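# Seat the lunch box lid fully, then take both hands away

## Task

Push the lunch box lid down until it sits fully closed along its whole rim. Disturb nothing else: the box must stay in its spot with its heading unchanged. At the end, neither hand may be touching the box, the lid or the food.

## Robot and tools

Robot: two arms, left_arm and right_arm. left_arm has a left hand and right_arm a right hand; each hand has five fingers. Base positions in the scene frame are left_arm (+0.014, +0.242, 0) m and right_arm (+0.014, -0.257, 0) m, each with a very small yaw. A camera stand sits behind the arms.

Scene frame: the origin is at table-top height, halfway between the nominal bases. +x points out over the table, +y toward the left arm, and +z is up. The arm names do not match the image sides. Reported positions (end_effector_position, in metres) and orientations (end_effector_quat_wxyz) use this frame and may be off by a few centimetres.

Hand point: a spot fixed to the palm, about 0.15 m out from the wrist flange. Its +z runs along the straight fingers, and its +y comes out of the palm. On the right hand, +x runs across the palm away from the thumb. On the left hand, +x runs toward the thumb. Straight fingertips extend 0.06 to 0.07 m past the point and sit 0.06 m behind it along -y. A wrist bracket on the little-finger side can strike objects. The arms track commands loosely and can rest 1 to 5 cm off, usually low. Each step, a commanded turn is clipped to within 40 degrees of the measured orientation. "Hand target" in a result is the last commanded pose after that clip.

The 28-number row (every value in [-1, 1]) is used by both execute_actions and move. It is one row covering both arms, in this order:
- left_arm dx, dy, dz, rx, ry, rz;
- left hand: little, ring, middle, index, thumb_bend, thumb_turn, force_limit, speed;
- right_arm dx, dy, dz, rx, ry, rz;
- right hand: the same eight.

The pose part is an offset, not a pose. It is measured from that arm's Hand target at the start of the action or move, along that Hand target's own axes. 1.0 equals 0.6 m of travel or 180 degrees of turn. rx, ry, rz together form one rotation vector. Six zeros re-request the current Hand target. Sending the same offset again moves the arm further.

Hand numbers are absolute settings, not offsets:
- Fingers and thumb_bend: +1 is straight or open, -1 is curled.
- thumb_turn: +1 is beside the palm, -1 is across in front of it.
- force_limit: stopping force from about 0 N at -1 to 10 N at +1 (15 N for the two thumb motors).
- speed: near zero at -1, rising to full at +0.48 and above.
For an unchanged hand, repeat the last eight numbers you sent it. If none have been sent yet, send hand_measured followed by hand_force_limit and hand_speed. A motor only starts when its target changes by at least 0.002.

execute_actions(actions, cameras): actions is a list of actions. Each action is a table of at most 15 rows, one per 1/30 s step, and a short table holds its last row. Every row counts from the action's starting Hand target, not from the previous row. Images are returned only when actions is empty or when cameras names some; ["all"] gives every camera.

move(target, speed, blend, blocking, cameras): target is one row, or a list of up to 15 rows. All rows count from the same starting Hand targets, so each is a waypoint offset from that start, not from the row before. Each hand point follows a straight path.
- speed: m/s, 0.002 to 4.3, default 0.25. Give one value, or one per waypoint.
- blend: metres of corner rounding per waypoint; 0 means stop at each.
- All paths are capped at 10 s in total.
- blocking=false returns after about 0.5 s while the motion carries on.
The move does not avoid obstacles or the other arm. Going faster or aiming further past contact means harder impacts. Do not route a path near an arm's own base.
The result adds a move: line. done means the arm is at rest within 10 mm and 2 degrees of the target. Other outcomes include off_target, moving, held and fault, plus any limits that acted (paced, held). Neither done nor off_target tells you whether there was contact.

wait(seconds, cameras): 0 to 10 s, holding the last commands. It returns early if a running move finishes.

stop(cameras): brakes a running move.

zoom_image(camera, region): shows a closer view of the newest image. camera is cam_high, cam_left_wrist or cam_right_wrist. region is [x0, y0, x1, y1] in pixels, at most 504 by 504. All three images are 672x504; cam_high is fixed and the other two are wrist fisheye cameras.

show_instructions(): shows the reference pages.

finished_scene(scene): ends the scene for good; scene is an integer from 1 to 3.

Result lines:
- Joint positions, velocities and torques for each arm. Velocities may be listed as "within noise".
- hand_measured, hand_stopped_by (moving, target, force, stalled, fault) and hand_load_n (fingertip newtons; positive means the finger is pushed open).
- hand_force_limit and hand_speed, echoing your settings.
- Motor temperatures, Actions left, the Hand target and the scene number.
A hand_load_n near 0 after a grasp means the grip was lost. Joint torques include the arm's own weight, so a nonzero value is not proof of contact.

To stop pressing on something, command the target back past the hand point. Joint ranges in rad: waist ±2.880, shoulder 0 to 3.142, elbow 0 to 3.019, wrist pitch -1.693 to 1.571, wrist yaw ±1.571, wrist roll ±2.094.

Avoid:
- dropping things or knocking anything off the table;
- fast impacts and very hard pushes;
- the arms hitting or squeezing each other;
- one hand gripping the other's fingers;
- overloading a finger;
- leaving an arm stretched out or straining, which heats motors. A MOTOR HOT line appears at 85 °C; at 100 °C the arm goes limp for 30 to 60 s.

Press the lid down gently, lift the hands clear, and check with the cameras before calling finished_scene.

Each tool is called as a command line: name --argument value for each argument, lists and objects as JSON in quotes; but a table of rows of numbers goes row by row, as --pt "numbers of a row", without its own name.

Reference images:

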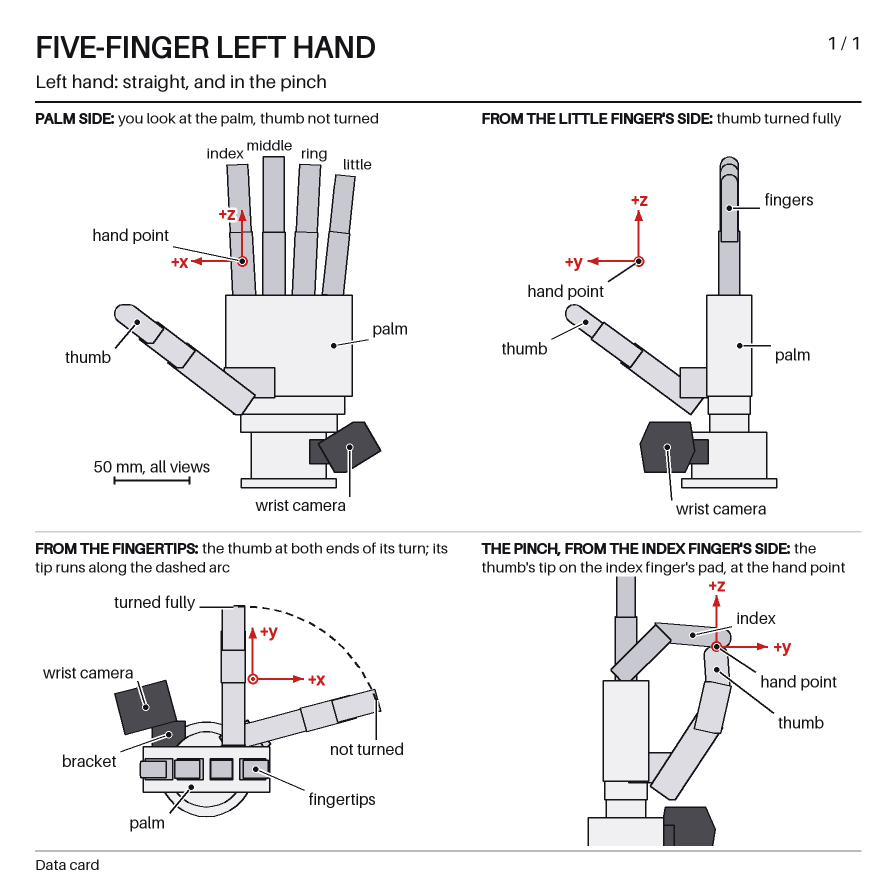

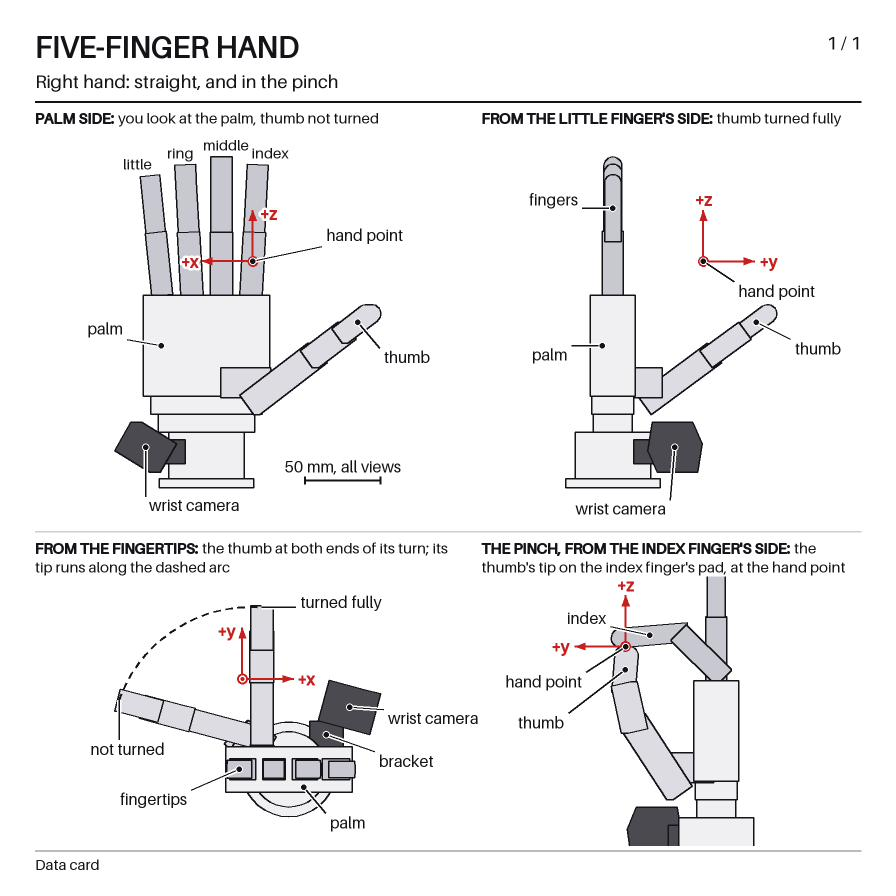

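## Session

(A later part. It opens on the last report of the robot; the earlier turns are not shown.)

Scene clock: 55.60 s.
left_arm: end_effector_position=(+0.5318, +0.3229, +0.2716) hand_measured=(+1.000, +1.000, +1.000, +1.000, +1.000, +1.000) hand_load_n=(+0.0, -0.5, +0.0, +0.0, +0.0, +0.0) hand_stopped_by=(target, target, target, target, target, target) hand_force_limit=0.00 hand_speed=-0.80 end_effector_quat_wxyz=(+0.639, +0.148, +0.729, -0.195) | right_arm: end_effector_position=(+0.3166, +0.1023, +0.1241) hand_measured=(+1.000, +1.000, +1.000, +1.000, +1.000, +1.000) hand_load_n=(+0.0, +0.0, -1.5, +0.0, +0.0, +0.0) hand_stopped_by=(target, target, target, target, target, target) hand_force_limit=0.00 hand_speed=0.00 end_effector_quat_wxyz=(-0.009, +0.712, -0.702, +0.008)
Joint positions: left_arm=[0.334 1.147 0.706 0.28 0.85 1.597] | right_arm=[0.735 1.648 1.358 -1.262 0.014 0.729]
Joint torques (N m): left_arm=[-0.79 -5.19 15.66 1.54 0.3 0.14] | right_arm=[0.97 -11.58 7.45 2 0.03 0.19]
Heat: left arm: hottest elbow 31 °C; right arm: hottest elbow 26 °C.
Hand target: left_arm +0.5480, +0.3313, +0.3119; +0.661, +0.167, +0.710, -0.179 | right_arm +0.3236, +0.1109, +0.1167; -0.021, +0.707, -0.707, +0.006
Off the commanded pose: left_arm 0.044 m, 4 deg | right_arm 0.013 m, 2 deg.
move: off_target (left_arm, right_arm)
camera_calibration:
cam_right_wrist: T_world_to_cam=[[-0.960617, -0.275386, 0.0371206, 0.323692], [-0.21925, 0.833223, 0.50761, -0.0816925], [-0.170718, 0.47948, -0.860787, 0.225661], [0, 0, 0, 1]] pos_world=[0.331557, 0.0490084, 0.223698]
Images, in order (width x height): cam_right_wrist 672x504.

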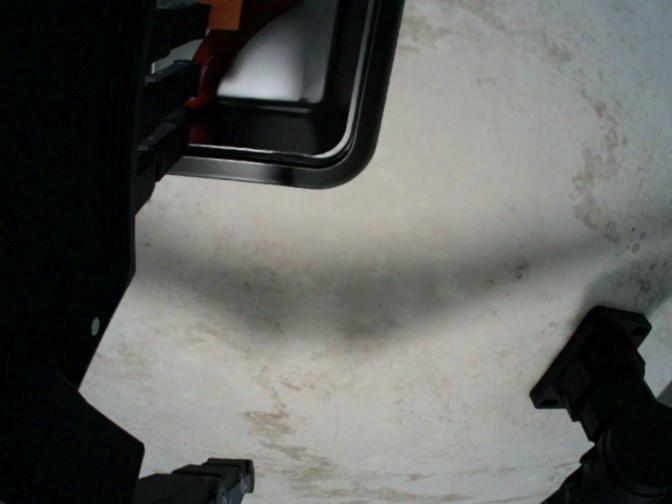

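move --target '[0,0,0,0,0,0,1,1,1,1,1,1,0,-0.8,0,0,0.05,-0.021,0.019,0,1,1,1,1,1,1,0,0]' --speed 0.05

move --target '[0,0,0,0,0,0,1,1,1,1,1,1,0,-0.8,0,0,0.05,-0.021,0.019,0,1,1,1,1,1,1,0,0]' --speed 0.05 --cameras '["cam_right_wrist"]'

Scene clock: 57.33 s.
left_arm: end_effector_position=(+0.5318, +0.3229, +0.2716) hand_measured=(+1.000, +1.000, +1.000, +1.000, +1.000, +1.000) hand_load_n=(+0.0, +0.0, +0.0, +0.0, +0.5, +0.0) hand_stopped_by=(target, target, target, target, target, target) hand_force_limit=0.00 hand_speed=-0.80 end_effector_quat_wxyz=(+0.639, +0.148, +0.729, -0.195) | right_arm: end_effector_position=(+0.3180, +0.1029, +0.1241) hand_measured=(+1.000, +1.000, +1.000, +1.000, +1.000, +1.000) hand_load_n=(+0.0, +0.0, -3.5, +0.0, +0.0, +0.0) hand_stopped_by=(target, target, target, target, target, target) hand_force_limit=0.00 hand_speed=0.00 end_effector_quat_wxyz=(-0.004, +0.711, -0.703, +0.005)
Joint positions: left_arm=[0.334 1.147 0.706 0.28 0.85 1.597] | right_arm=[0.732 1.659 1.37 -1.274 0.01 0.729]
Joint torques (N m): left_arm=[-0.73 -5.19 15.65 1.52 0.32 0.14] | right_arm=[0.79 -7.36 8.13 1.47 0.01 0.17]
Heat: left arm: hottest elbow 31 °C; right arm: hottest elbow 26 °C.
Hand target: left_arm +0.5480, +0.3313, +0.3119; +0.661, +0.167, +0.710, -0.179 | right_arm +0.3247, +0.1115, +0.0868; +0.024, +0.707, -0.707, +0.004
Off the commanded pose: left_arm 0.044 m, 4 deg | right_arm 0.039 m, 3 deg.
move: off_target (left_arm, right_arm)

Scene clock: 58.80 s.
left_arm: end_effector_position=(+0.5318, +0.3229, +0.2716) hand_measured=(+1.000, +1.000, +1.000, +1.000, +1.000, +1.000) hand_load_n=(+0.0, +0.0, +0.0, +0.0, +0.0, +0.0) hand_stopped_by=(target, target, target, target, target, target) hand_force_limit=0.00 hand_speed=-0.80 end_effector_quat_wxyz=(+0.639, +0.148, +0.729, -0.195) | right_arm: end_effector_position=(+0.3200, +0.1043, +0.1237) hand_measured=(+1.000, +1.000, +1.000, +1.000, +1.000, +1.000) hand_load_n=(+0.0, +0.0, -5.5, +0.0, +0.0, +0.0) hand_stopped_by=(target, target, target, target, target, target) hand_force_limit=0.00 hand_speed=0.00 end_effector_quat_wxyz=(+0.016, +0.711, -0.703, +0.005)
Joint positions: left_arm=[0.334 1.147 0.706 0.28 0.85 1.597] | right_arm=[0.732 1.692 1.41 -1.32 0.011 0.729]
Joint torques (N m): left_arm=[-0.62 -5.19 15.69 1.51 0.31 0.14] | right_arm=[0.67 -4.42 6.24 1.84 0.01 0.16]
Heat: left arm: hottest elbow 31 °C; right arm: hottest elbow 26 °C.
Hand target: left_arm +0.5480, +0.3313, +0.3119; +0.661, +0.167, +0.710, -0.179 | right_arm +0.3239, +0.1103, +0.0568; +0.068, +0.705, -0.706, +0.002
Off the commanded pose: left_arm 0.044 m, 4 deg | right_arm 0.067 m, 6 deg.
move: off_target (left_arm, right_arm)
camera_calibration:
cam_right_wrist: T_world_to_cam=[[-0.95909, -0.270465, 0.0836388, 0.320803], [-0.197006, 0.849792, 0.48892, -0.0889164], [-0.203311, 0.452441, -0.86831, 0.239143], [0, 0, 0, 1]] pos_world=[0.338782, 0.0541284, 0.224291]
Images, in order (width x height): cam_right_wrist 672x504.

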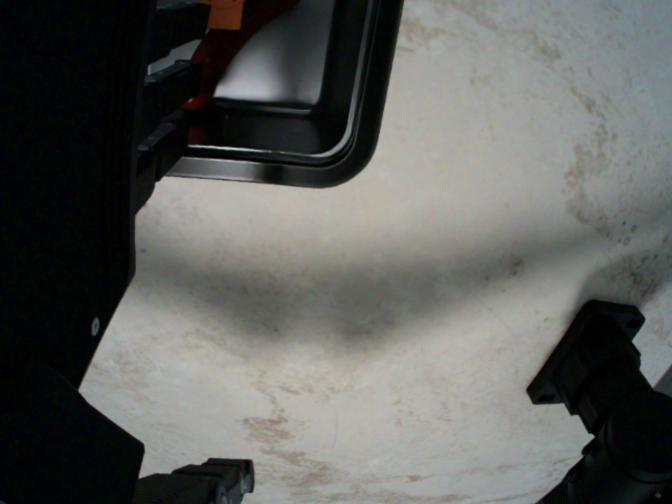

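move --target '[0,0,0,0,0,0,1,1,1,1,1,1,0,-0.8,0,0,0.05,-0.016,0.014,0,1,1,1,1,1,1,0,0]' --speed 0.05

move --target '[0,0,0,0,0,0,1,1,1,1,1,1,0,-0.8,0,0,0.05,-0.016,0.014,0,1,1,1,1,1,1,0,0]' --speed 0.05 --cameras '["cam_right_wrist","cam_high"]'

Scene clock: 60.57 s.
left_arm: end_effector_position=(+0.5318, +0.3229, +0.2716) hand_measured=(+1.000, +1.000, +1.000, +1.000, +1.000, +1.000) hand_load_n=(+0.0, +0.0, +0.0, +0.0, +0.0, +0.0) hand_stopped_by=(target, target, target, target, target, target) hand_force_limit=0.00 hand_speed=-0.80 end_effector_quat_wxyz=(+0.639, +0.148, +0.729, -0.195) | right_arm: end_effector_position=(+0.3207, +0.1047, +0.1231) hand_measured=(+1.000, +1.000, +1.000, +1.000, +1.000, +1.000) hand_load_n=(+0.0, +0.0, -7.0, +0.0, +0.0, +0.0) hand_stopped_by=(target, target, target, target, target, target) hand_force_limit=0.00 hand_speed=0.00 end_effector_quat_wxyz=(+0.024, +0.710, -0.704, +0.001)
Joint positions: left_arm=[0.334 1.147 0.706 0.28 0.85 1.597] | right_arm=[0.729 1.706 1.424 -1.337 0.005 0.729]
Joint torques (N m): left_arm=[-0.5 -5.3 15.62 1.58 0.3 0.14] | right_arm=[0.44 -2.73 4.74 2.02 -0.06 0.17]
Heat: left arm: hottest elbow 32 °C; right arm: hottest elbow 26 °C.
Hand target: left_arm +0.5480, +0.3313, +0.3119; +0.661, +0.167, +0.710, -0.179 | right_arm +0.3211, +0.1074, +0.0271; +0.101, +0.703, -0.704, +0.000
Off the commanded pose: left_arm 0.044 m, 4 deg | right_arm 0.096 m, 9 deg.
move: off_target (left_arm, right_arm)

Scene clock: 61.97 s.
left_arm: end_effector_position=(+0.5318, +0.3229, +0.2716) hand_measured=(+1.000, +1.000, +1.000, +1.000, +1.000, +1.000) hand_load_n=(+0.0, +0.0, +0.0, +0.0, +0.0, +0.0) hand_stopped_by=(target, target, target, target, target, target) hand_force_limit=0.00 hand_speed=-0.80 end_effector_quat_wxyz=(+0.639, +0.148, +0.729, -0.195) | right_arm: end_effector_position=(+0.3219, +0.1056, +0.1235) hand_measured=(+1.000, +1.000, +1.000, +1.000, +1.000, +1.000) hand_load_n=(+0.0, +0.0, -8.0, +0.0, +0.0, +0.0) hand_stopped_by=(target, target, target, target, target, target) hand_force_limit=0.00 hand_speed=0.00 end_effector_quat_wxyz=(+0.030, +0.709, -0.704, -0.001)
Joint positions: left_arm=[0.334 1.147 0.706 0.28 0.85 1.597] | right_arm=[0.727 1.717 1.437 -1.351 0.002 0.729]
Joint torques (N m): left_arm=[-0.73 -5.13 15.64 1.55 0.3 0.14] | right_arm=[0.67 -0.15 2.91 2.28 -0.07 0.15]
Heat: left arm: hottest elbow 32 °C; right arm: hottest elbow 26 °C.
Hand target: left_arm +0.5480, +0.3313, +0.3119; +0.661, +0.167, +0.710, -0.179 | right_arm +0.3168, +0.1031, -0.0023; +0.134, +0.700, -0.701, -0.003
Off the commanded pose: left_arm 0.044 m, 4 deg | right_arm 0.126 m, 12 deg.
move: off_target (left_arm, right_arm)
camera_calibration:
cam_right_wrist: T_world_to_cam=[[-0.957831, -0.264473, 0.112314, 0.318406], [-0.179745, 0.856468, 0.483895, -0.0952368], [-0.22417, 0.443301, -0.867889, 0.246424], [0, 0, 0, 1]] pos_world=[0.343101, 0.0565369, 0.224192]
Images, in order (width x height): cam_high 672x504, cam_right_wrist 672x504.

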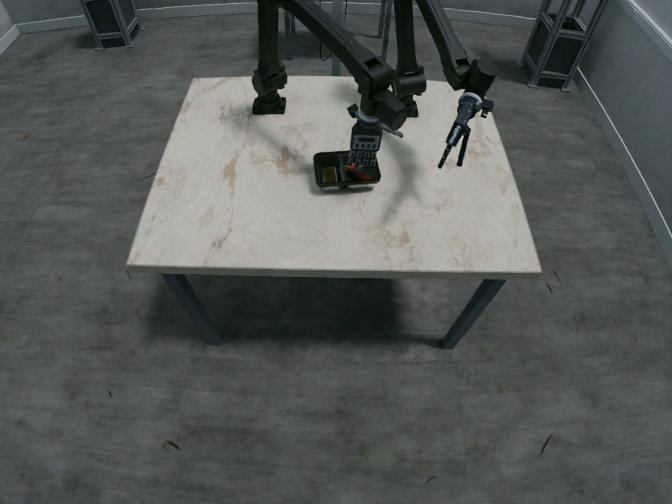

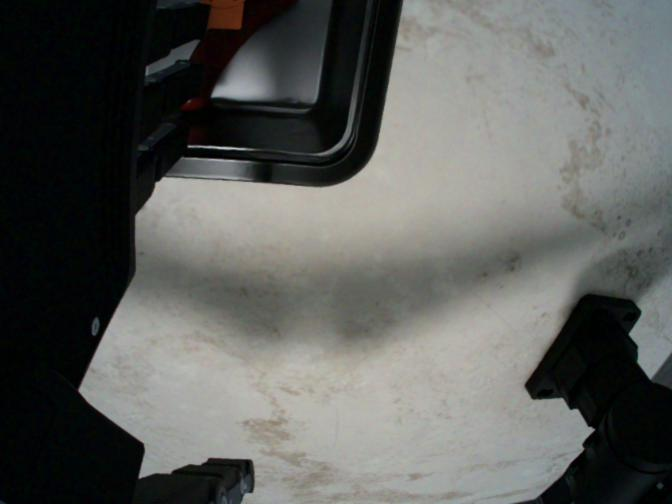

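move --pt "0 0 0 0 0 0 1 1 1 1 1 1 0 -0.8 0.03 0.03 -0.26 0.074 -0.066 0 1 1 1 1 1 1 0 0" --pt "0 0 0 0 0 0 1 1 1 1 1 1 0 -0.8 0.164 -0.061 -0.258 0.074 -0.066 0 1 1 1 1 1 1 0 0" --speed '[0.15,0.2]' --blend '[0.01,0]' --cameras '["cam_right_wrist","cam_high"]'

zoom_image --camera "cam_high" --region '[300, 140, 390, 200]'

Scene clock: 65.40 s.
left_arm: end_effector_position=(+0.5318, +0.3229, +0.2716) hand_measured=(+1.000, +1.000, +1.000, +1.000, +1.000, +1.000) hand_load_n=(+0.0, +0.0, +0.0, +0.0, +0.0, +0.0) hand_stopped_by=(target, target, target, target, target, target) hand_force_limit=0.00 hand_speed=-0.80 end_effector_quat_wxyz=(+0.639, +0.148, +0.729, -0.195) | right_arm: end_effector_position=(+0.3774, +0.0297, +0.1475) hand_measured=(+1.000, +1.000, +1.000, +1.000, +1.000, +1.000) hand_load_n=(+0.0, +0.0, +0.0, +0.0, +0.0, +0.0) hand_stopped_by=(target, target, target, target, target, target) hand_force_limit=0.00 hand_speed=0.00 end_effector_quat_wxyz=(-0.001, +0.702, -0.712, +0.005)
Joint positions: left_arm=[0.334 1.147 0.706 0.28 0.85 1.597] | right_arm=[0.539 1.652 1.425 -1.34 0.01 0.562]
Joint torques (N m): left_arm=[-0.56 -5.19 15.71 1.51 0.29 0.15] | right_arm=[1.26 -13.8 9.07 1.03 -0.12 0]
Heat: left arm: hottest elbow 32 °C; right arm: hottest elbow 26 °C.
Hand target: left_arm +0.5480, +0.3313, +0.3119; +0.661, +0.167, +0.710, -0.179 | right_arm +0.3840, +0.0342, +0.1580; -0.021, +0.707, -0.707, +0.006
Off the commanded pose: left_arm 0.044 m, 4 deg | right_arm 0.013 m, 2 deg.
move: off_target (left_arm, right_arm)
camera_calibration:
cam_right_wrist: T_world_to_cam=[[-0.967533, -0.246875, 0.0541512, 0.360531], [-0.186982, 0.843319, 0.503836, -0.0316835], [-0.170051, 0.477353, -0.8621, 0.290985], [0, 0, 0, 1]] pos_world=[0.392384, -0.0231771, 0.247298]
Images, in order (width x height): cam_high 672x504, cam_right_wrist 672x504.

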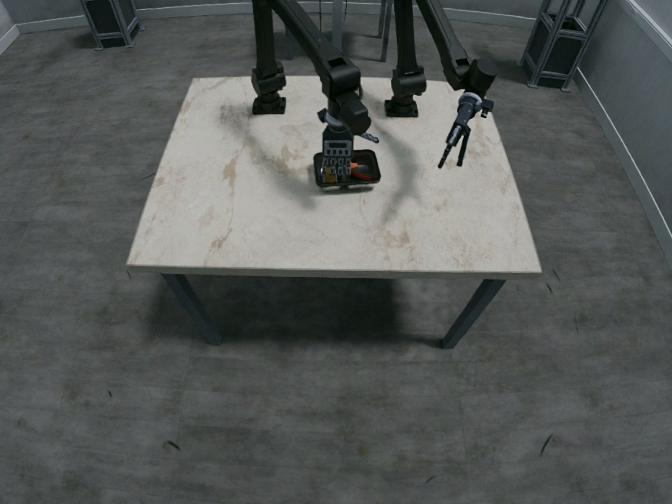

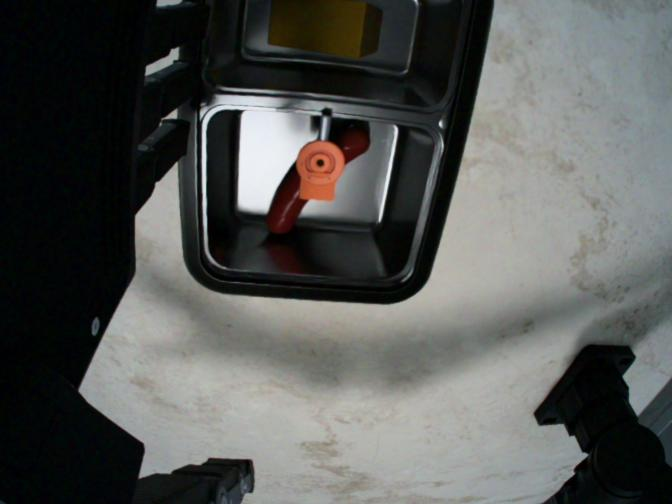

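Scaled by 5.600.

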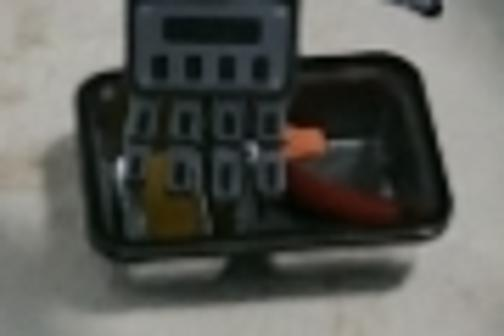

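move --target '[0,0,0,0,0,0,1,1,1,1,1,1,0,-0.8,0,0,0.035,0,0,0,1,1,1,1,1,1,0,0]' --speed 0.06

move --target '[0,0,0,0,0,0,1,1,1,1,1,1,0,-0.8,0,0,0.02,0,0,0,1,1,1,1,1,1,0,0]' --speed 0.05 --cameras '["cam_right_wrist"]'

Scene clock: 66.73 s.
left_arm: end_effector_position=(+0.5318, +0.3229, +0.2716) hand_measured=(+1.000, +1.000, +1.000, +1.000, +1.000, +1.000) hand_load_n=(+0.0, +0.0, +0.0, +0.0, +0.0, +0.0) hand_stopped_by=(target, target, target, target, target, target) hand_force_limit=0.00 hand_speed=-0.80 end_effector_quat_wxyz=(+0.639, +0.148, +0.729, -0.195) | right_arm: end_effector_position=(+0.3780, +0.0301, +0.1351) hand_measured=(+1.000, +1.000, +1.000, +1.000, +1.000, +1.000) hand_load_n=(+0.0, +0.0, +0.0, +0.0, -0.5, +0.0) hand_stopped_by=(target, target, target, target, target, target) hand_force_limit=0.00 hand_speed=0.00 end_effector_quat_wxyz=(-0.007, +0.702, -0.712, +0.007)
Joint positions: left_arm=[0.334 1.147 0.706 0.28 0.85 1.597] | right_arm=[0.539 1.652 1.393 -1.294 0.01 0.562]
Joint torques (N m): left_arm=[-0.5 -5.3 15.71 1.52 0.3 0.13] | right_arm=[1.38 -12.45 8.47 1.25 -0.11 -0.02]
Heat: left arm: hottest elbow 32 °C; right arm: hottest elbow 26 °C.
Hand target: left_arm +0.5480, +0.3313, +0.3119; +0.661, +0.167, +0.710, -0.179 | right_arm +0.3848, +0.0346, +0.1371; -0.021, +0.707, -0.707, +0.006
Off the commanded pose: left_arm 0.044 m, 4 deg | right_arm 0.008 m, 2 deg.
move: off_target (left_arm)

Scene clock: 67.80 s.
left_arm: end_effector_position=(+0.5318, +0.3229, +0.2716) hand_measured=(+1.000, +1.000, +1.000, +1.000, +1.000, +1.000) hand_load_n=(+0.0, +0.0, +0.0, +0.0, +0.0, +0.0) hand_stopped_by=(target, target, target, target, target, target) hand_force_limit=0.00 hand_speed=-0.80 end_effector_quat_wxyz=(+0.639, +0.148, +0.729, -0.195) | right_arm: end_effector_position=(+0.3786, +0.0296, +0.1254) hand_measured=(+1.000, +1.000, +1.000, +1.000, +1.000, +1.000) hand_load_n=(+0.0, +0.0, -0.5, +0.0, +0.0, +0.0) hand_stopped_by=(target, target, target, target, target, target) hand_force_limit=0.00 hand_speed=0.00 end_effector_quat_wxyz=(-0.008, +0.701, -0.713, +0.007)
Joint positions: left_arm=[0.334 1.147 0.706 0.28 0.85 1.597] | right_arm=[0.537 1.659 1.374 -1.268 0.01 0.562]
Joint torques (N m): left_arm=[-0.62 -5.13 15.71 1.59 0.31 0.15] | right_arm=[1.55 -12.04 8.25 1.42 -0.13 -0.01]
Heat: left arm: hottest elbow 32 °C; right arm: hottest elbow 26 °C.
Hand target: left_arm +0.5480, +0.3313, +0.3119; +0.661, +0.167, +0.710, -0.179 | right_arm +0.3853, +0.0349, +0.1251; -0.021, +0.707, -0.707, +0.006
Off the commanded pose: left_arm 0.044 m, 4 deg | right_arm 0.008 m, 2 deg.
move: off_target (left_arm)
camera_calibration:
cam_right_wrist: T_world_to_cam=[[-0.968521, -0.245783, 0.0394739, 0.365128], [-0.192347, 0.839554, 0.508086, -0.0186477], [-0.158019, 0.484499, -0.860401, 0.267244], [0, 0, 0, 1]] pos_world=[0.392277, -0.0240814, 0.224999]
Images, in order (width x height): cam_right_wrist 672x504.

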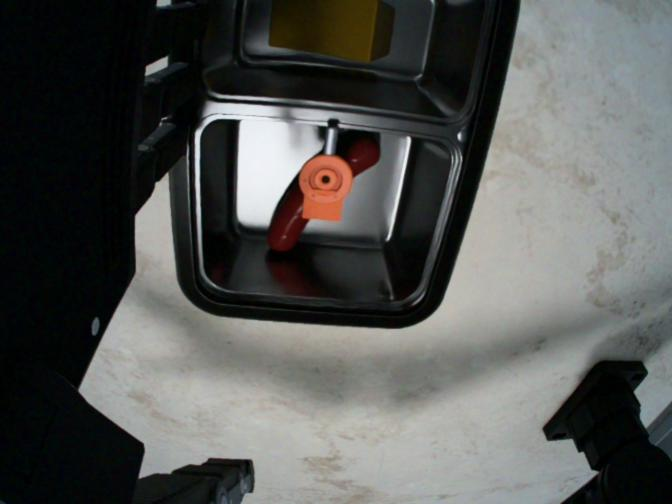

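move --target '[0,0,0,0,0,0,1,1,1,1,1,1,0,-0.8,0,0,0.1,-0.049,0.029,0,1,1,1,1,1,1,0,0]' --speed 0.06

move --target '[0,0,0,0,0,0,1,1,1,1,1,1,0,-0.8,0,0,0.1,-0.045,0.027,0,1,1,1,1,1,1,0,0]' --speed 0.06 --cameras '["cam_right_wrist"]'

Scene clock: 70.23 s.
left_arm: end_effector_position=(+0.5318, +0.3229, +0.2716) hand_measured=(+1.000, +1.000, +1.000, +1.000, +1.000, +1.000) hand_load_n=(+0.0, +0.0, +0.0, +0.0, +0.0, +0.0) hand_stopped_by=(target, target, target, target, target, target) hand_force_limit=0.00 hand_speed=-0.80 end_effector_quat_wxyz=(+0.639, +0.148, +0.729, -0.195) | right_arm: end_effector_position=(+0.4011, +0.0329, +0.0736) hand_measured=(+1.000, +1.000, +1.000, +1.000, +1.000, +1.000) hand_load_n=(+0.0, +0.0, +0.0, +0.0, +0.0, +0.0) hand_stopped_by=(target, target, target, target, target, target) hand_force_limit=0.00 hand_speed=0.00 end_effector_quat_wxyz=(+0.045, +0.694, -0.718, -0.006)
Joint positions: left_arm=[0.334 1.147 0.706 0.28 0.85 1.597] | right_arm=[0.519 1.827 1.448 -1.282 0.01 0.562]
Joint torques (N m): left_arm=[-0.67 -5.13 15.68 1.55 0.31 0.13] | right_arm=[2.2 -12.75 7.08 0.1 -0.18 -0.05]
Heat: left arm: hottest elbow 32 °C; right arm: hottest elbow 26 °C.
Hand target: left_arm +0.5480, +0.3313, +0.3119; +0.661, +0.167, +0.710, -0.179 | right_arm +0.3876, +0.0361, +0.0651; +0.066, +0.705, -0.706, -0.016
Off the commanded pose: left_arm 0.044 m, 4 deg | right_arm 0.016 m, 3 deg.
move: off_target (left_arm, right_arm)

Scene clock: 72.57 s.
left_arm: end_effector_position=(+0.5318, +0.3229, +0.2716) hand_measured=(+1.000, +1.000, +1.000, +1.000, +1.000, +1.000) hand_load_n=(+0.0, -0.5, +0.0, +0.0, +0.0, +0.0) hand_stopped_by=(target, target, target, target, target, target) hand_force_limit=0.00 hand_speed=-0.80 end_effector_quat_wxyz=(+0.639, +0.148, +0.729, -0.195) | right_arm: end_effector_position=(+0.4038, +0.0344, +0.0733) hand_measured=(+1.000, +1.000, +1.000, +1.000, +1.000, +1.000) hand_load_n=(+0.0, +0.0, -0.5, +0.0, +0.0, +0.0) hand_stopped_by=(target, target, target, target, target, target) hand_force_limit=0.00 hand_speed=0.00 end_effector_quat_wxyz=(+0.075, +0.694, -0.716, -0.014)
Joint positions: left_arm=[0.334 1.147 0.706 0.28 0.85 1.597] | right_arm=[0.519 1.879 1.513 -1.357 0.01 0.559]
Joint torques (N m): left_arm=[-0.67 -5.07 15.64 1.52 0.3 0.14] | right_arm=[1.73 -7 4.15 0.36 -0.18 -0.02]
Motor temperatures (°C): left_arm=[23 24 33 23 23 25] | right_arm=[23 24 26 22 23 23]
Heat: left arm: hottest elbow 33 °C; right arm: hottest elbow 26 °C.
Hand target: left_arm +0.5480, +0.3313, +0.3119; +0.661, +0.167, +0.710, -0.179 | right_arm +0.3807, +0.0319, +0.0057; +0.145, +0.699, -0.699, -0.036
Off the commanded pose: left_arm 0.044 m, 4 deg | right_arm 0.072 m, 9 deg.
move: off_target (left_arm, right_arm)
camera_calibration:
cam_right_wrist: T_world_to_cam=[[-0.954161, -0.220428, 0.202457, 0.374024], [-0.10779, 0.884141, 0.454615, -0.0230179], [-0.27921, 0.411953, -0.867373, 0.276054], [0, 0, 0, 1]] pos_world=[0.431475, -0.0109253, 0.174183]
Images, in order (width x height): cam_right_wrist 672x504.

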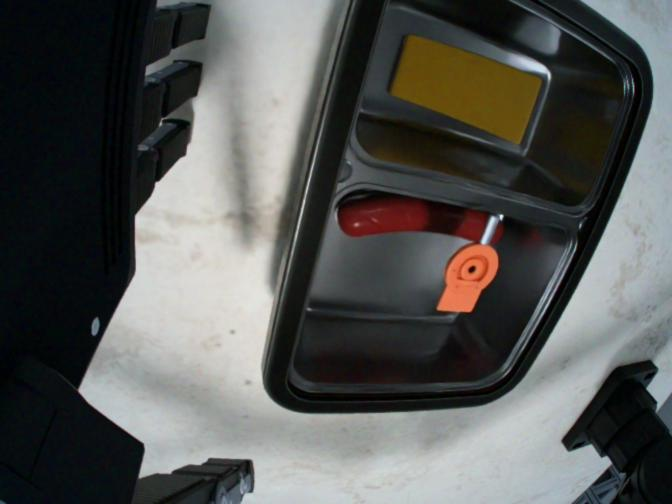

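move --pt "0 0 0 0 0 0 1 1 1 1 1 1 0 -0.8 0.0 0.0 -0.1 0.05 -0.03 0 1 1 1 1 1 1 0 0" --pt "0 0 0 0 0 0 1 1 1 1 1 1 0 -0.8 0.08 -0.06 -0.36 0.094 -0.056 0 1 1 1 1 1 1 0 0" --speed '[0.15,0.25]' --blend '[0.01,0]' --cameras '["cam_right_wrist","cam_high"]'

zoom_image --camera "cam_high" --region '[300, 140, 390, 200]'

Scene clock: 76.27 s.
left_arm: end_effector_position=(+0.5318, +0.3229, +0.2716) hand_measured=(+1.000, +1.000, +1.000, +1.000, +1.000, +1.000) hand_load_n=(-0.5, +0.0, +0.0, +0.0, +0.0, +0.0) hand_stopped_by=(target, target, target, target, target, target) hand_force_limit=0.00 hand_speed=-0.80 end_effector_quat_wxyz=(+0.639, +0.148, +0.729, -0.195) | right_arm: end_effector_position=(+0.4569, +0.0106, +0.1923) hand_measured=(+1.000, +1.000, +1.000, +1.000, +1.000, +1.000) hand_load_n=(+0.5, +0.0, +0.0, +0.0, +0.0, +0.0) hand_stopped_by=(target, target, target, target, target, target) hand_force_limit=0.00 hand_speed=0.00 end_effector_quat_wxyz=(+0.004, +0.702, -0.712, +0.001)
Joint positions: left_arm=[0.334 1.147 0.706 0.28 0.85 1.597] | right_arm=[0.433 1.803 1.743 -1.516 0.005 0.456]
Joint torques (N m): left_arm=[-0.67 -5.07 15.66 1.59 0.3 0.15] | right_arm=[1.2 -14.45 12.31 0.36 -0.11 -0.05]
Heat: left arm: hottest elbow 33 °C; right arm: hottest elbow 27 °C.
Hand target: left_arm +0.5480, +0.3313, +0.3119; +0.661, +0.167, +0.710, -0.179 | right_arm +0.4711, +0.0167, +0.2102; -0.021, +0.707, -0.707, +0.006
Off the commanded pose: left_arm 0.044 m, 4 deg | right_arm 0.024 m, 3 deg.
move: off_target (left_arm, right_arm)
camera_calibration:
cam_right_wrist: T_world_to_cam=[[-0.966868, -0.24686, 0.065008, 0.428004], [-0.18141, 0.84361, 0.505384, -0.0260337], [-0.1796, 0.476846, -0.860443, 0.356291], [0, 0, 0, 1]] pos_world=[0.473091, -0.0422767, 0.291901]
Images, in order (width x height): cam_high 672x504, cam_right_wrist 672x504.

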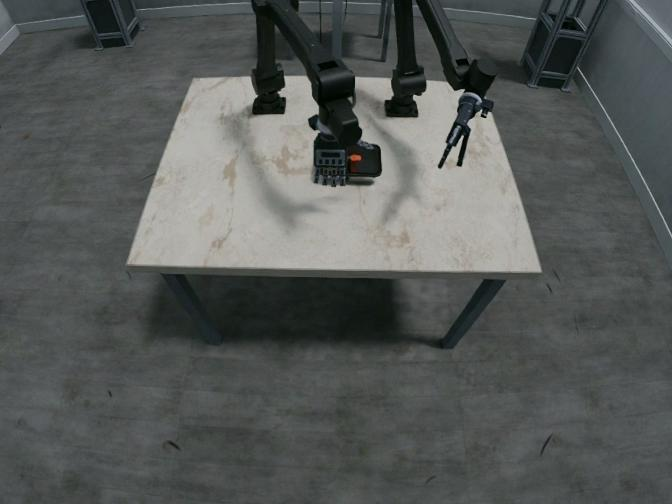

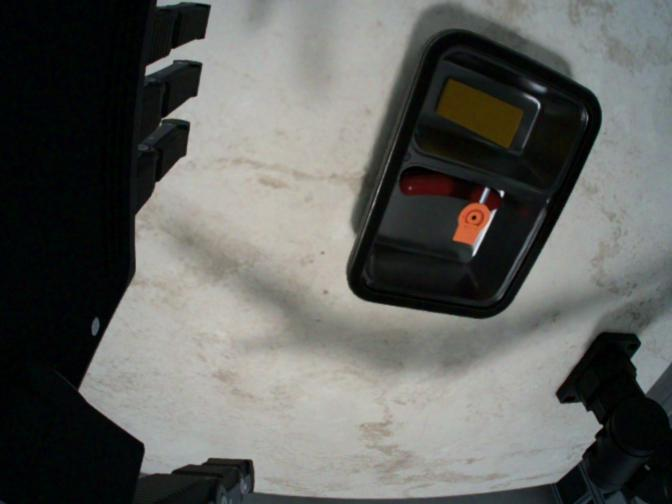

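Scaled by 5.600.

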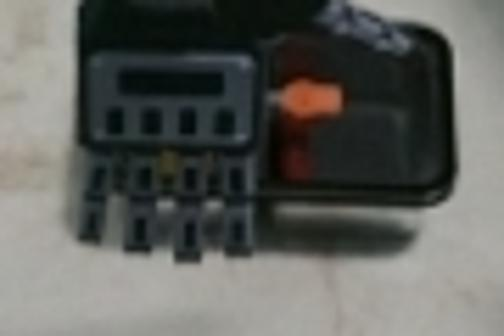

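zoom_image --camera "cam_right_wrist" --region '[330, 10, 620, 340]'

Scaled by 1.527 from the camera's 672x504 image, which has a finer 960x720 frame.

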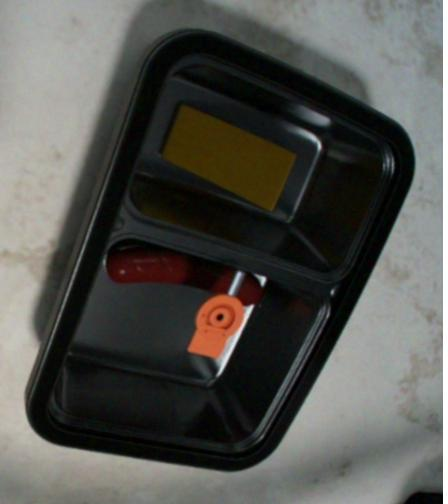

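move --target '[0,0,0,0,0,0,1,1,1,1,1,1,0,-0.8,0.0587,0.302,0.084,0,0,0,1,1,1,1,1,1,0,0]' --speed 0.2 --cameras '["cam_right_wrist"]'

move --target '[0,0,0,0,0,0,1,1,1,1,1,1,0,-0.8,0,0,0.035,0,0,0,1,1,1,1,1,1,0,0]' --speed 0.06 --cameras '["cam_right_wrist"]'

Scene clock: 80.30 s.
left_arm: end_effector_position=(+0.5318, +0.3229, +0.2716) hand_measured=(+1.000, +1.000, +1.000, +1.000, +1.000, +1.000) hand_load_n=(+0.0, +0.0, +0.0, +0.0, +0.0, -0.5) hand_stopped_by=(target, target, target, target, target, target) hand_force_limit=0.00 hand_speed=-0.80 end_effector_quat_wxyz=(+0.639, +0.148, +0.729, -0.195) | right_arm: end_effector_position=(+0.2851, -0.0232, +0.1443) hand_measured=(+1.000, +1.000, +1.000, +1.000, +1.000, +1.000) hand_load_n=(+0.0, +0.0, +0.0, +0.0, +0.0, +0.0) hand_stopped_by=(target, target, target, target, target, target) hand_force_limit=0.00 hand_speed=0.00 end_effector_quat_wxyz=(+0.001, +0.712, -0.702, +0.002)
Joint positions: left_arm=[0.334 1.147 0.706 0.28 0.85 1.597] | right_arm=[0.546 1.392 1.12 -1.3 0.005 0.54]
Joint torques (N m): left_arm=[-0.62 -5.07 15.65 1.55 0.28 0.15] | right_arm=[1.32 -9.76 8.32 1.2 0.02 0.17]
Heat: left arm: hottest elbow 33 °C; right arm: hottest elbow 27 °C.
Hand target: left_arm +0.5480, +0.3313, +0.3119; +0.661, +0.167, +0.710, -0.179 | right_arm +0.2920, -0.0173, +0.1522; -0.021, +0.707, -0.707, +0.006
Off the commanded pose: left_arm 0.044 m, 4 deg | right_arm 0.012 m, 3 deg.
move: off_target (left_arm, right_arm)
camera_calibration:
cam_right_wrist: T_world_to_cam=[[-0.959544, -0.275087, 0.0600148, 0.254556], [-0.208228, 0.836804, 0.50636, 0.00285872], [-0.189513, 0.473378, -0.860231, 0.302972], [0, 0, 0, 1]] pos_world=[0.30227, -0.0757874, 0.243901]
Images, in order (width x height): cam_right_wrist 672x504.

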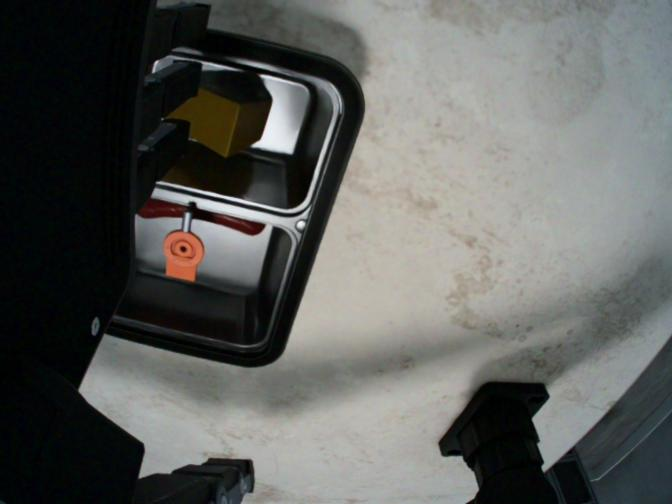

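Scene clock: 81.53 s.
left_arm: end_effector_position=(+0.5318, +0.3229, +0.2716) hand_measured=(+1.000, +1.000, +1.000, +1.000, +1.000, +1.000) hand_load_n=(+0.0, +0.0, +0.0, +0.0, +0.0, +0.0) hand_stopped_by=(target, target, target, target, target, target) hand_force_limit=0.00 hand_speed=-0.80 end_effector_quat_wxyz=(+0.639, +0.148, +0.729, -0.195) | right_arm: end_effector_position=(+0.2851, -0.0232, +0.1286) hand_measured=(+1.000, +1.000, +1.000, +1.000, +1.000, +1.000) hand_load_n=(+0.0, +0.0, +0.0, +0.0, +0.0, +0.0) hand_stopped_by=(target, target, target, target, target, target) hand_force_limit=0.00 hand_speed=0.00 end_effector_quat_wxyz=(-0.007, +0.712, -0.702, +0.004)
Joint positions: left_arm=[0.334 1.147 0.706 0.28 0.85 1.597] | right_arm=[0.546 1.392 1.078 -1.242 0.005 0.54]
Joint torques (N m): left_arm=[-0.67 -5.19 15.68 1.54 0.31 0.15] | right_arm=[1.38 -8.7 8.36 1.22 0.04 0.17]
Heat: left arm: hottest elbow 33 °C; right arm: hottest elbow 27 °C.
Hand target: left_arm +0.5480, +0.3313, +0.3119; +0.661, +0.167, +0.710, -0.179 | right_arm +0.2928, -0.0169, +0.1312; -0.021, +0.707, -0.707, +0.006
Off the commanded pose: left_arm 0.044 m, 4 deg | right_arm 0.010 m, 2 deg.
move: off_target (left_arm)
camera_calibration:
cam_right_wrist: T_world_to_cam=[[-0.960306, -0.275496, 0.0437573, 0.257814], [-0.215511, 0.832325, 0.510676, 0.0122372], [-0.17711, 0.480975, -0.858659, 0.285948], [0, 0, 0, 1]] pos_world=[0.300861, -0.0766927, 0.228002]
Images, in order (width x height): cam_right_wrist 672x504.

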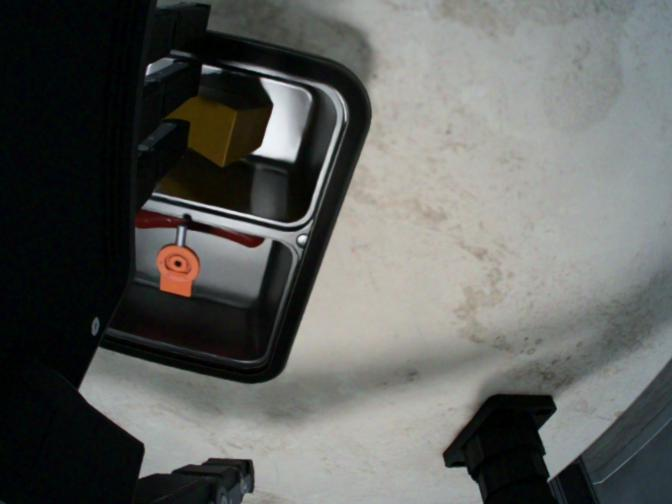

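move --target '[0,0,0,0,0,0,1,1,1,1,1,1,0,-0.8,0,0,0.05,-0.016,0.01,0,1,1,1,1,1,1,0,0]' --speed 0.06

move --target '[0,0,0,0,0,0,1,1,1,1,1,1,0,-0.8,0,0,0.05,-0.0245,0.0149,0,1,1,1,1,1,1,0,0]' --speed 0.06

move --target '[0,0,0,0,0,0,1,1,1,1,1,1,0,-0.8,0,0,0.05,-0.0245,0.0149,0,1,1,1,1,1,1,0,0]' --speed 0.06 --cameras '["cam_right_wrist"]'

Scene clock: 83.60 s.
left_arm: end_effector_position=(+0.5318, +0.3229, +0.2716) hand_measured=(+1.000, +1.000, +1.000, +1.000, +1.000, +1.000) hand_load_n=(+0.0, +0.0, +0.0, +0.0, +0.0, +0.0) hand_stopped_by=(target, target, target, target, target, target) hand_force_limit=0.00 hand_speed=-0.80 end_effector_quat_wxyz=(+0.639, +0.148, +0.729, -0.195) | right_arm: end_effector_position=(+0.2863, -0.0232, +0.1244) hand_measured=(+1.000, +1.000, +1.000, +1.000, +1.000, +1.000) hand_load_n=(+0.0, +0.0, -2.5, +0.0, +0.0, +0.0) hand_stopped_by=(target, target, target, target, target, target) hand_force_limit=0.00 hand_speed=0.00 end_effector_quat_wxyz=(-0.004, +0.709, -0.705, -0.002)
Joint positions: left_arm=[0.334 1.147 0.706 0.28 0.85 1.597] | right_arm=[0.539 1.404 1.077 -1.237 -0.006 0.54]
Joint torques (N m): left_arm=[-0.67 -5.13 15.68 1.55 0.31 0.13] | right_arm=[1.67 -4.66 7.17 1.91 0.07 0.18]
Heat: left arm: hottest elbow 33 °C; right arm: hottest elbow 27 °C.
Hand target: left_arm +0.5480, +0.3313, +0.3119; +0.661, +0.167, +0.710, -0.179 | right_arm +0.2939, -0.0162, +0.1013; +0.008, +0.707, -0.707, +0.000
Off the commanded pose: left_arm 0.044 m, 4 deg | right_arm 0.025 m, 1 deg.
move: off_target (left_arm, right_arm)

Scene clock: 85.03 s.
left_arm: end_effector_position=(+0.5318, +0.3229, +0.2716) hand_measured=(+1.000, +1.000, +1.000, +1.000, +1.000, +1.000) hand_load_n=(+0.0, +0.0, +0.0, +0.0, +0.0, +0.0) hand_stopped_by=(target, target, target, target, target, target) hand_force_limit=0.00 hand_speed=-0.80 end_effector_quat_wxyz=(+0.639, +0.148, +0.729, -0.195) | right_arm: end_effector_position=(+0.2886, -0.0217, +0.1244) hand_measured=(+1.000, +1.000, +0.998, +1.000, +1.000, +1.000) hand_load_n=(+0.0, +0.0, -9.0, +0.5, +0.0, +0.0) hand_stopped_by=(target, target, target, target, target, target) hand_force_limit=0.00 hand_speed=0.00 end_effector_quat_wxyz=(+0.006, +0.709, -0.705, -0.004)
Joint positions: left_arm=[0.334 1.147 0.706 0.28 0.85 1.597] | right_arm=[0.539 1.425 1.097 -1.256 -0.006 0.54]
Joint torques (N m): left_arm=[-0.44 -5.07 15.65 1.54 0.31 0.14] | right_arm=[1.08 -1.9 5.93 2.18 0.06 0.21]
Heat: left arm: hottest elbow 34 °C; right arm: hottest elbow 27 °C.
Hand target: left_arm +0.5480, +0.3313, +0.3119; +0.661, +0.167, +0.710, -0.179 | right_arm +0.2936, -0.0166, +0.0713; +0.052, +0.706, -0.706, -0.011
Off the commanded pose: left_arm 0.044 m, 4 deg | right_arm 0.054 m, 5 deg.
move: off_target (left_arm, right_arm)

Scene clock: 86.43 s.
left_arm: end_effector_position=(+0.5318, +0.3229, +0.2716) hand_measured=(+1.000, +1.000, +1.000, +1.000, +1.000, +1.000) hand_load_n=(+0.0, +0.0, +0.0, +0.5, +0.0, +0.0) hand_stopped_by=(target, target, target, target, target, target) hand_force_limit=0.00 hand_speed=-0.80 end_effector_quat_wxyz=(+0.639, +0.148, +0.729, -0.195) | right_arm: end_effector_position=(+0.2907, -0.0208, +0.1245) hand_measured=(+1.000, +1.000, +0.998, +1.000, +1.000, +1.000) hand_load_n=(+0.0, +0.0, -12.5, +0.0, +0.0, +0.0) hand_stopped_by=(target, target, target, target, target, target) hand_force_limit=0.00 hand_speed=0.00 end_effector_quat_wxyz=(+0.024, +0.709, -0.705, -0.010)
Joint positions: left_arm=[0.334 1.147 0.706 0.28 0.85 1.597] | right_arm=[0.537 1.458 1.126 -1.289 -0.007 0.54]
Joint torques (N m): left_arm=[-0.62 -5.13 15.66 1.51 0.3 0.14] | right_arm=[1.44 1.55 3.77 2.78 0.07 0.16]
Heat: left arm: hottest elbow 34 °C; right arm: hottest elbow 27 °C.
Hand target: left_arm +0.5480, +0.3313, +0.3119; +0.661, +0.167, +0.710, -0.179 | right_arm +0.2909, -0.0183, +0.0414; +0.095, +0.703, -0.704, -0.022
Off the commanded pose: left_arm 0.044 m, 4 deg | right_arm 0.083 m, 8 deg.
move: off_target (left_arm, right_arm)
camera_calibration:
cam_right_wrist: T_world_to_cam=[[-0.958014, -0.264617, 0.110394, 0.255307], [-0.175828, 0.846328, 0.502806, 0.00331198], [-0.226481, 0.462285, -0.857321, 0.295988], [0, 0, 0, 1]] pos_world=[0.312205, -0.0720752, 0.223907]
Images, in order (width x height): cam_right_wrist 672x504.

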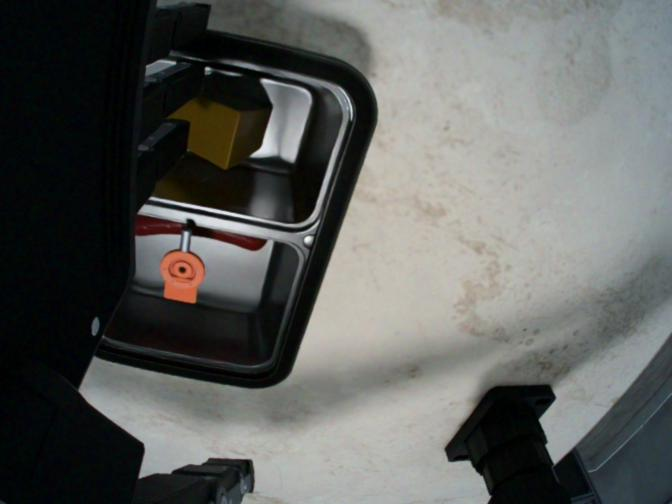

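move --pt "0 0 0 0 0 0 1 1 1 1 1 1 0 -0.8 0.0 0.0 -0.1 0.03 -0.02 0 1 1 1 1 1 1 0 0" --pt "0 0 0 0 0 0 1 1 1 1 1 1 0 -0.8 0.0 -0.0 -0.35 0.065 -0.04 0 1 1 1 1 1 1 0 0" --speed '[0.15,0.25]' --blend '[0.01,0]' --cameras '["cam_right_wrist"]'

Scene clock: 89.07 s.
left_arm: end_effector_position=(+0.5318, +0.3229, +0.2716) hand_measured=(+1.000, +1.000, +1.000, +1.000, +1.000, +1.000) hand_load_n=(+0.0, +0.0, +0.0, +0.0, +0.0, +0.0) hand_stopped_by=(target, target, target, target, target, target) hand_force_limit=0.00 hand_speed=-0.80 end_effector_quat_wxyz=(+0.639, +0.148, +0.729, -0.195) | right_arm: end_effector_position=(+0.3138, -0.0075, +0.2295) hand_measured=(+1.000, +1.000, +1.000, +1.000, +1.000, +1.000) hand_load_n=(+0.0, +0.0, +0.0, +0.0, +0.0, +0.0) hand_stopped_by=(target, target, target, target, target, target) hand_force_limit=0.00 hand_speed=0.00 end_effector_quat_wxyz=(+0.002, +0.710, -0.704, +0.000)
Joint positions: left_arm=[0.334 1.147 0.706 0.28 0.85 1.597] | right_arm=[0.54 1.442 1.397 -1.53 0.002 0.54]
Joint torques (N m): left_arm=[-0.73 -5.25 15.69 1.52 0.32 0.14] | right_arm=[1.26 -10.11 12.27 0.34 0.06 0.17]
Heat: left arm: hottest elbow 34 °C; right arm: hottest elbow 27 °C.
Hand target: left_arm +0.5480, +0.3313, +0.3119; +0.661, +0.167, +0.710, -0.179 | right_arm +0.3255, +0.0035, +0.2474; -0.021, +0.707, -0.707, +0.006
Off the commanded pose: left_arm 0.044 m, 4 deg | right_arm 0.024 m, 3 deg.
move: off_target (left_arm, right_arm)
camera_calibration:
cam_right_wrist: T_world_to_cam=[[-0.960951, -0.26927, 0.0637773, 0.280925], [-0.200968, 0.83754, 0.508074, -0.0501809], [-0.190225, 0.475416, -0.858949, 0.374323], [0, 0, 0, 1]] pos_world=[0.331076, -0.060286, 0.329103]
Images, in order (width x height): cam_right_wrist 672x504.

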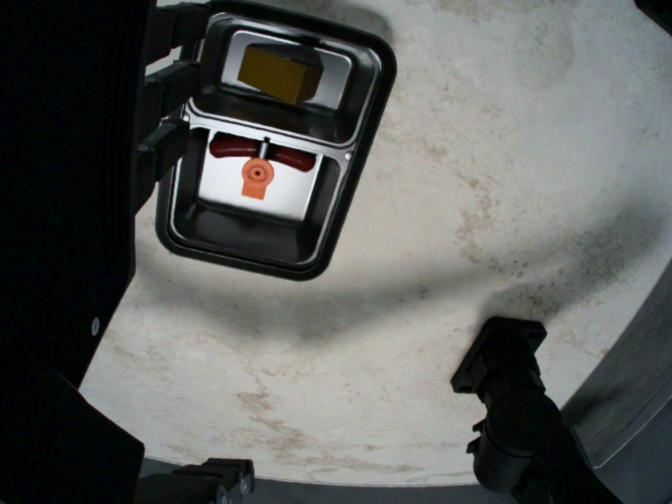

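move --pt "0 0 0 0 0 0 1 1 1 1 1 1 0 -0.8 0.261 -0.1565 0.08 0 -0.2 0 -1 -1 -1 -1 1 1 0 0" --pt "0 0 0 0 0 0 1 1 1 1 1 1 0 -0.8 0.261 -0.1565 0.246 0 -0.278 0 -1 -1 -1 -1 1 1 0 0" --speed '[0.25,0.15]' --blend '[0.03,0]' --cameras '["cam_right_wrist"]'

Scene clock: 92.63 s.
left_arm: end_effector_position=(+0.5318, +0.3229, +0.2716) hand_measured=(+1.000, +1.000, +1.000, +1.000, +1.000, +1.000) hand_load_n=(+0.0, +0.0, +0.0, +0.0, +0.0, +0.0) hand_stopped_by=(target, target, target, target, target, target) hand_force_limit=0.00 hand_speed=-0.80 end_effector_quat_wxyz=(+0.639, +0.148, +0.729, -0.195) | right_arm: end_effector_position=(+0.4163, -0.1498, +0.0952) hand_measured=(-1.000, -1.000, -1.000, -1.000, +1.000, +1.000) hand_load_n=(+0.0, +0.0, +0.0, +0.0, +0.0, +0.0) hand_stopped_by=(target, target, target, target, target, target) hand_force_limit=0.00 hand_speed=0.00 end_effector_quat_wxyz=(-0.303, +0.637, -0.640, -0.304)
Joint positions: left_arm=[0.334 1.147 0.706 0.28 0.85 1.597] | right_arm=[-0.144 1.778 1.163 -1.119 -0.877 -0.208]
Joint torques (N m): left_arm=[-0.73 -5.19 15.64 1.51 0.3 0.15] | right_arm=[0.73 -12.63 7.19 0.95 -0.81 0.02]
Heat: left arm: hottest elbow 34 °C; right arm: hottest elbow 27 °C.
Hand target: left_arm +0.5480, +0.3313, +0.3119; +0.661, +0.167, +0.710, -0.179 | right_arm +0.4250, -0.1501, +0.1002; -0.318, +0.643, -0.632, -0.293
Off the commanded pose: left_arm 0.044 m, 4 deg | right_arm 0.010 m, 2 deg.
move: off_target (left_arm)
camera_calibration:
cam_right_wrist: T_world_to_cam=[[-0.964379, -0.208868, -0.16232, 0.381633], [-0.192368, 0.132556, 0.972329, 0.00461712], [-0.181572, 0.968918, -0.168014, 0.350576], [0, 0, 0, 1]] pos_world=[0.432582, -0.260581, 0.116359]
Images, in order (width x height): cam_right_wrist 672x504.

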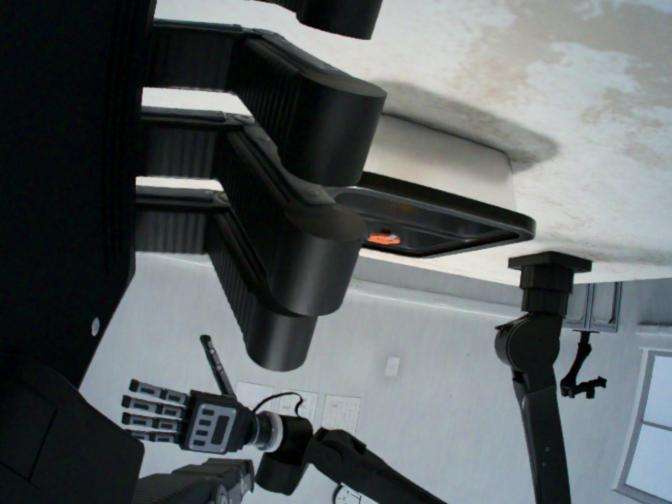

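move --target '[0,0,0,0,0,0,1,1,1,1,1,1,0,-0.8,0,-0.1,0,0,0,0,-1,-1,-1,-1,1,1,0,0]' --speed 0.2 --cameras '["cam_right_wrist"]'

zoom_image --camera "cam_right_wrist" --region '[360, 80, 640, 290]'

Scene clock: 94.03 s.
left_arm: end_effector_position=(+0.5318, +0.3229, +0.2716) hand_measured=(+1.000, +1.000, +1.000, +1.000, +1.000, +1.000) hand_load_n=(+0.0, +0.0, +0.0, +0.0, +0.0, +0.0) hand_stopped_by=(target, target, target, target, target, target) hand_force_limit=0.00 hand_speed=-0.80 end_effector_quat_wxyz=(+0.639, +0.148, +0.729, -0.195) | right_arm: end_effector_position=(+0.4696, -0.1555, +0.0888) hand_measured=(-1.000, -1.000, -1.000, -1.000, +1.000, +1.000) hand_load_n=(+0.0, +0.0, +0.0, +0.0, +0.0, +0.0) hand_stopped_by=(target, target, target, target, target, target) hand_force_limit=0.00 hand_speed=0.00 end_effector_quat_wxyz=(-0.311, +0.642, -0.636, -0.295)
Joint positions: left_arm=[0.334 1.147 0.706 0.28 0.85 1.597] | right_arm=[-0.141 1.892 1.322 -1.138 -0.879 -0.207]
Joint torques (N m): left_arm=[-0.67 -5.13 15.68 1.52 0.3 0.15] | right_arm=[1.55 -14.15 10.3 0.14 -0.83 0.23]
Heat: left arm: hottest elbow 34 °C; right arm: hottest elbow 27 °C.
Hand target: left_arm +0.5480, +0.3313, +0.3119; +0.661, +0.167, +0.710, -0.179 | right_arm +0.4849, -0.1501, +0.1025; -0.318, +0.643, -0.632, -0.293
Off the commanded pose: left_arm 0.044 m, 4 deg | right_arm 0.021 m, 1 deg.
move: off_target (left_arm, right_arm)
camera_calibration:
cam_right_wrist: T_world_to_cam=[[-0.95939, -0.211006, -0.187208, 0.430409], [-0.218144, 0.134224, 0.966642, 0.0345937], [-0.17884, 0.968225, -0.174803, 0.363918], [0, 0, 0, 1]] pos_world=[0.485559, -0.266179, 0.11075]
Images, in order (width x height): cam_right_wrist 672x504.

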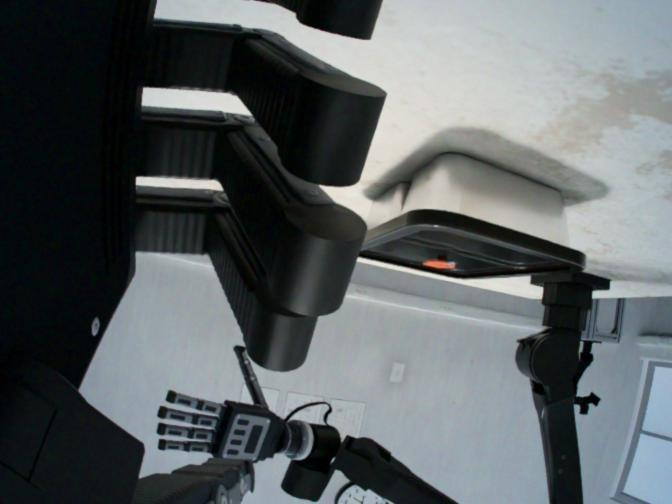

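Scaled by 1.800 from the camera's 672x504 image, which has a finer 960x720 frame.

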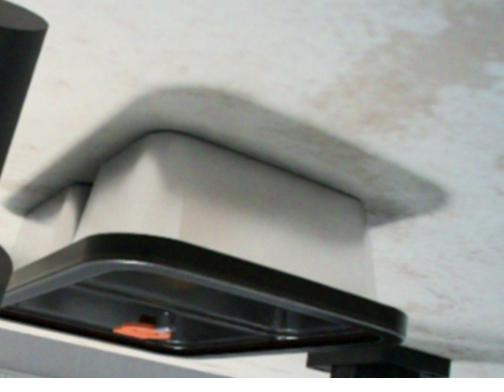

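zoom_image --camera "cam_right_wrist" --region '[360, 190, 500, 290]'

zoom_image --camera "cam_right_wrist" --region '[460, 190, 600, 290]'

Scaled by 3.600 from the camera's 672x504 image, which has a finer 960x720 frame.

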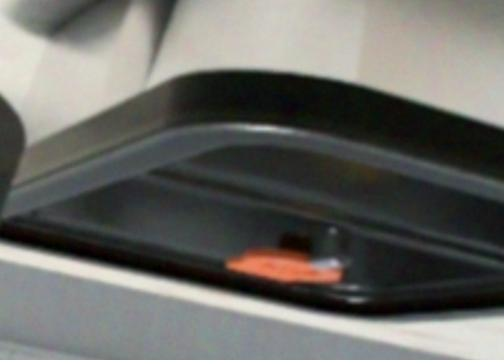

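Scaled by 3.600 from the camera's 672x504 image, which has a finer 960x720 frame.

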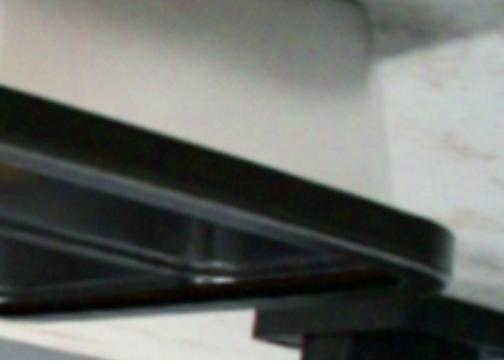

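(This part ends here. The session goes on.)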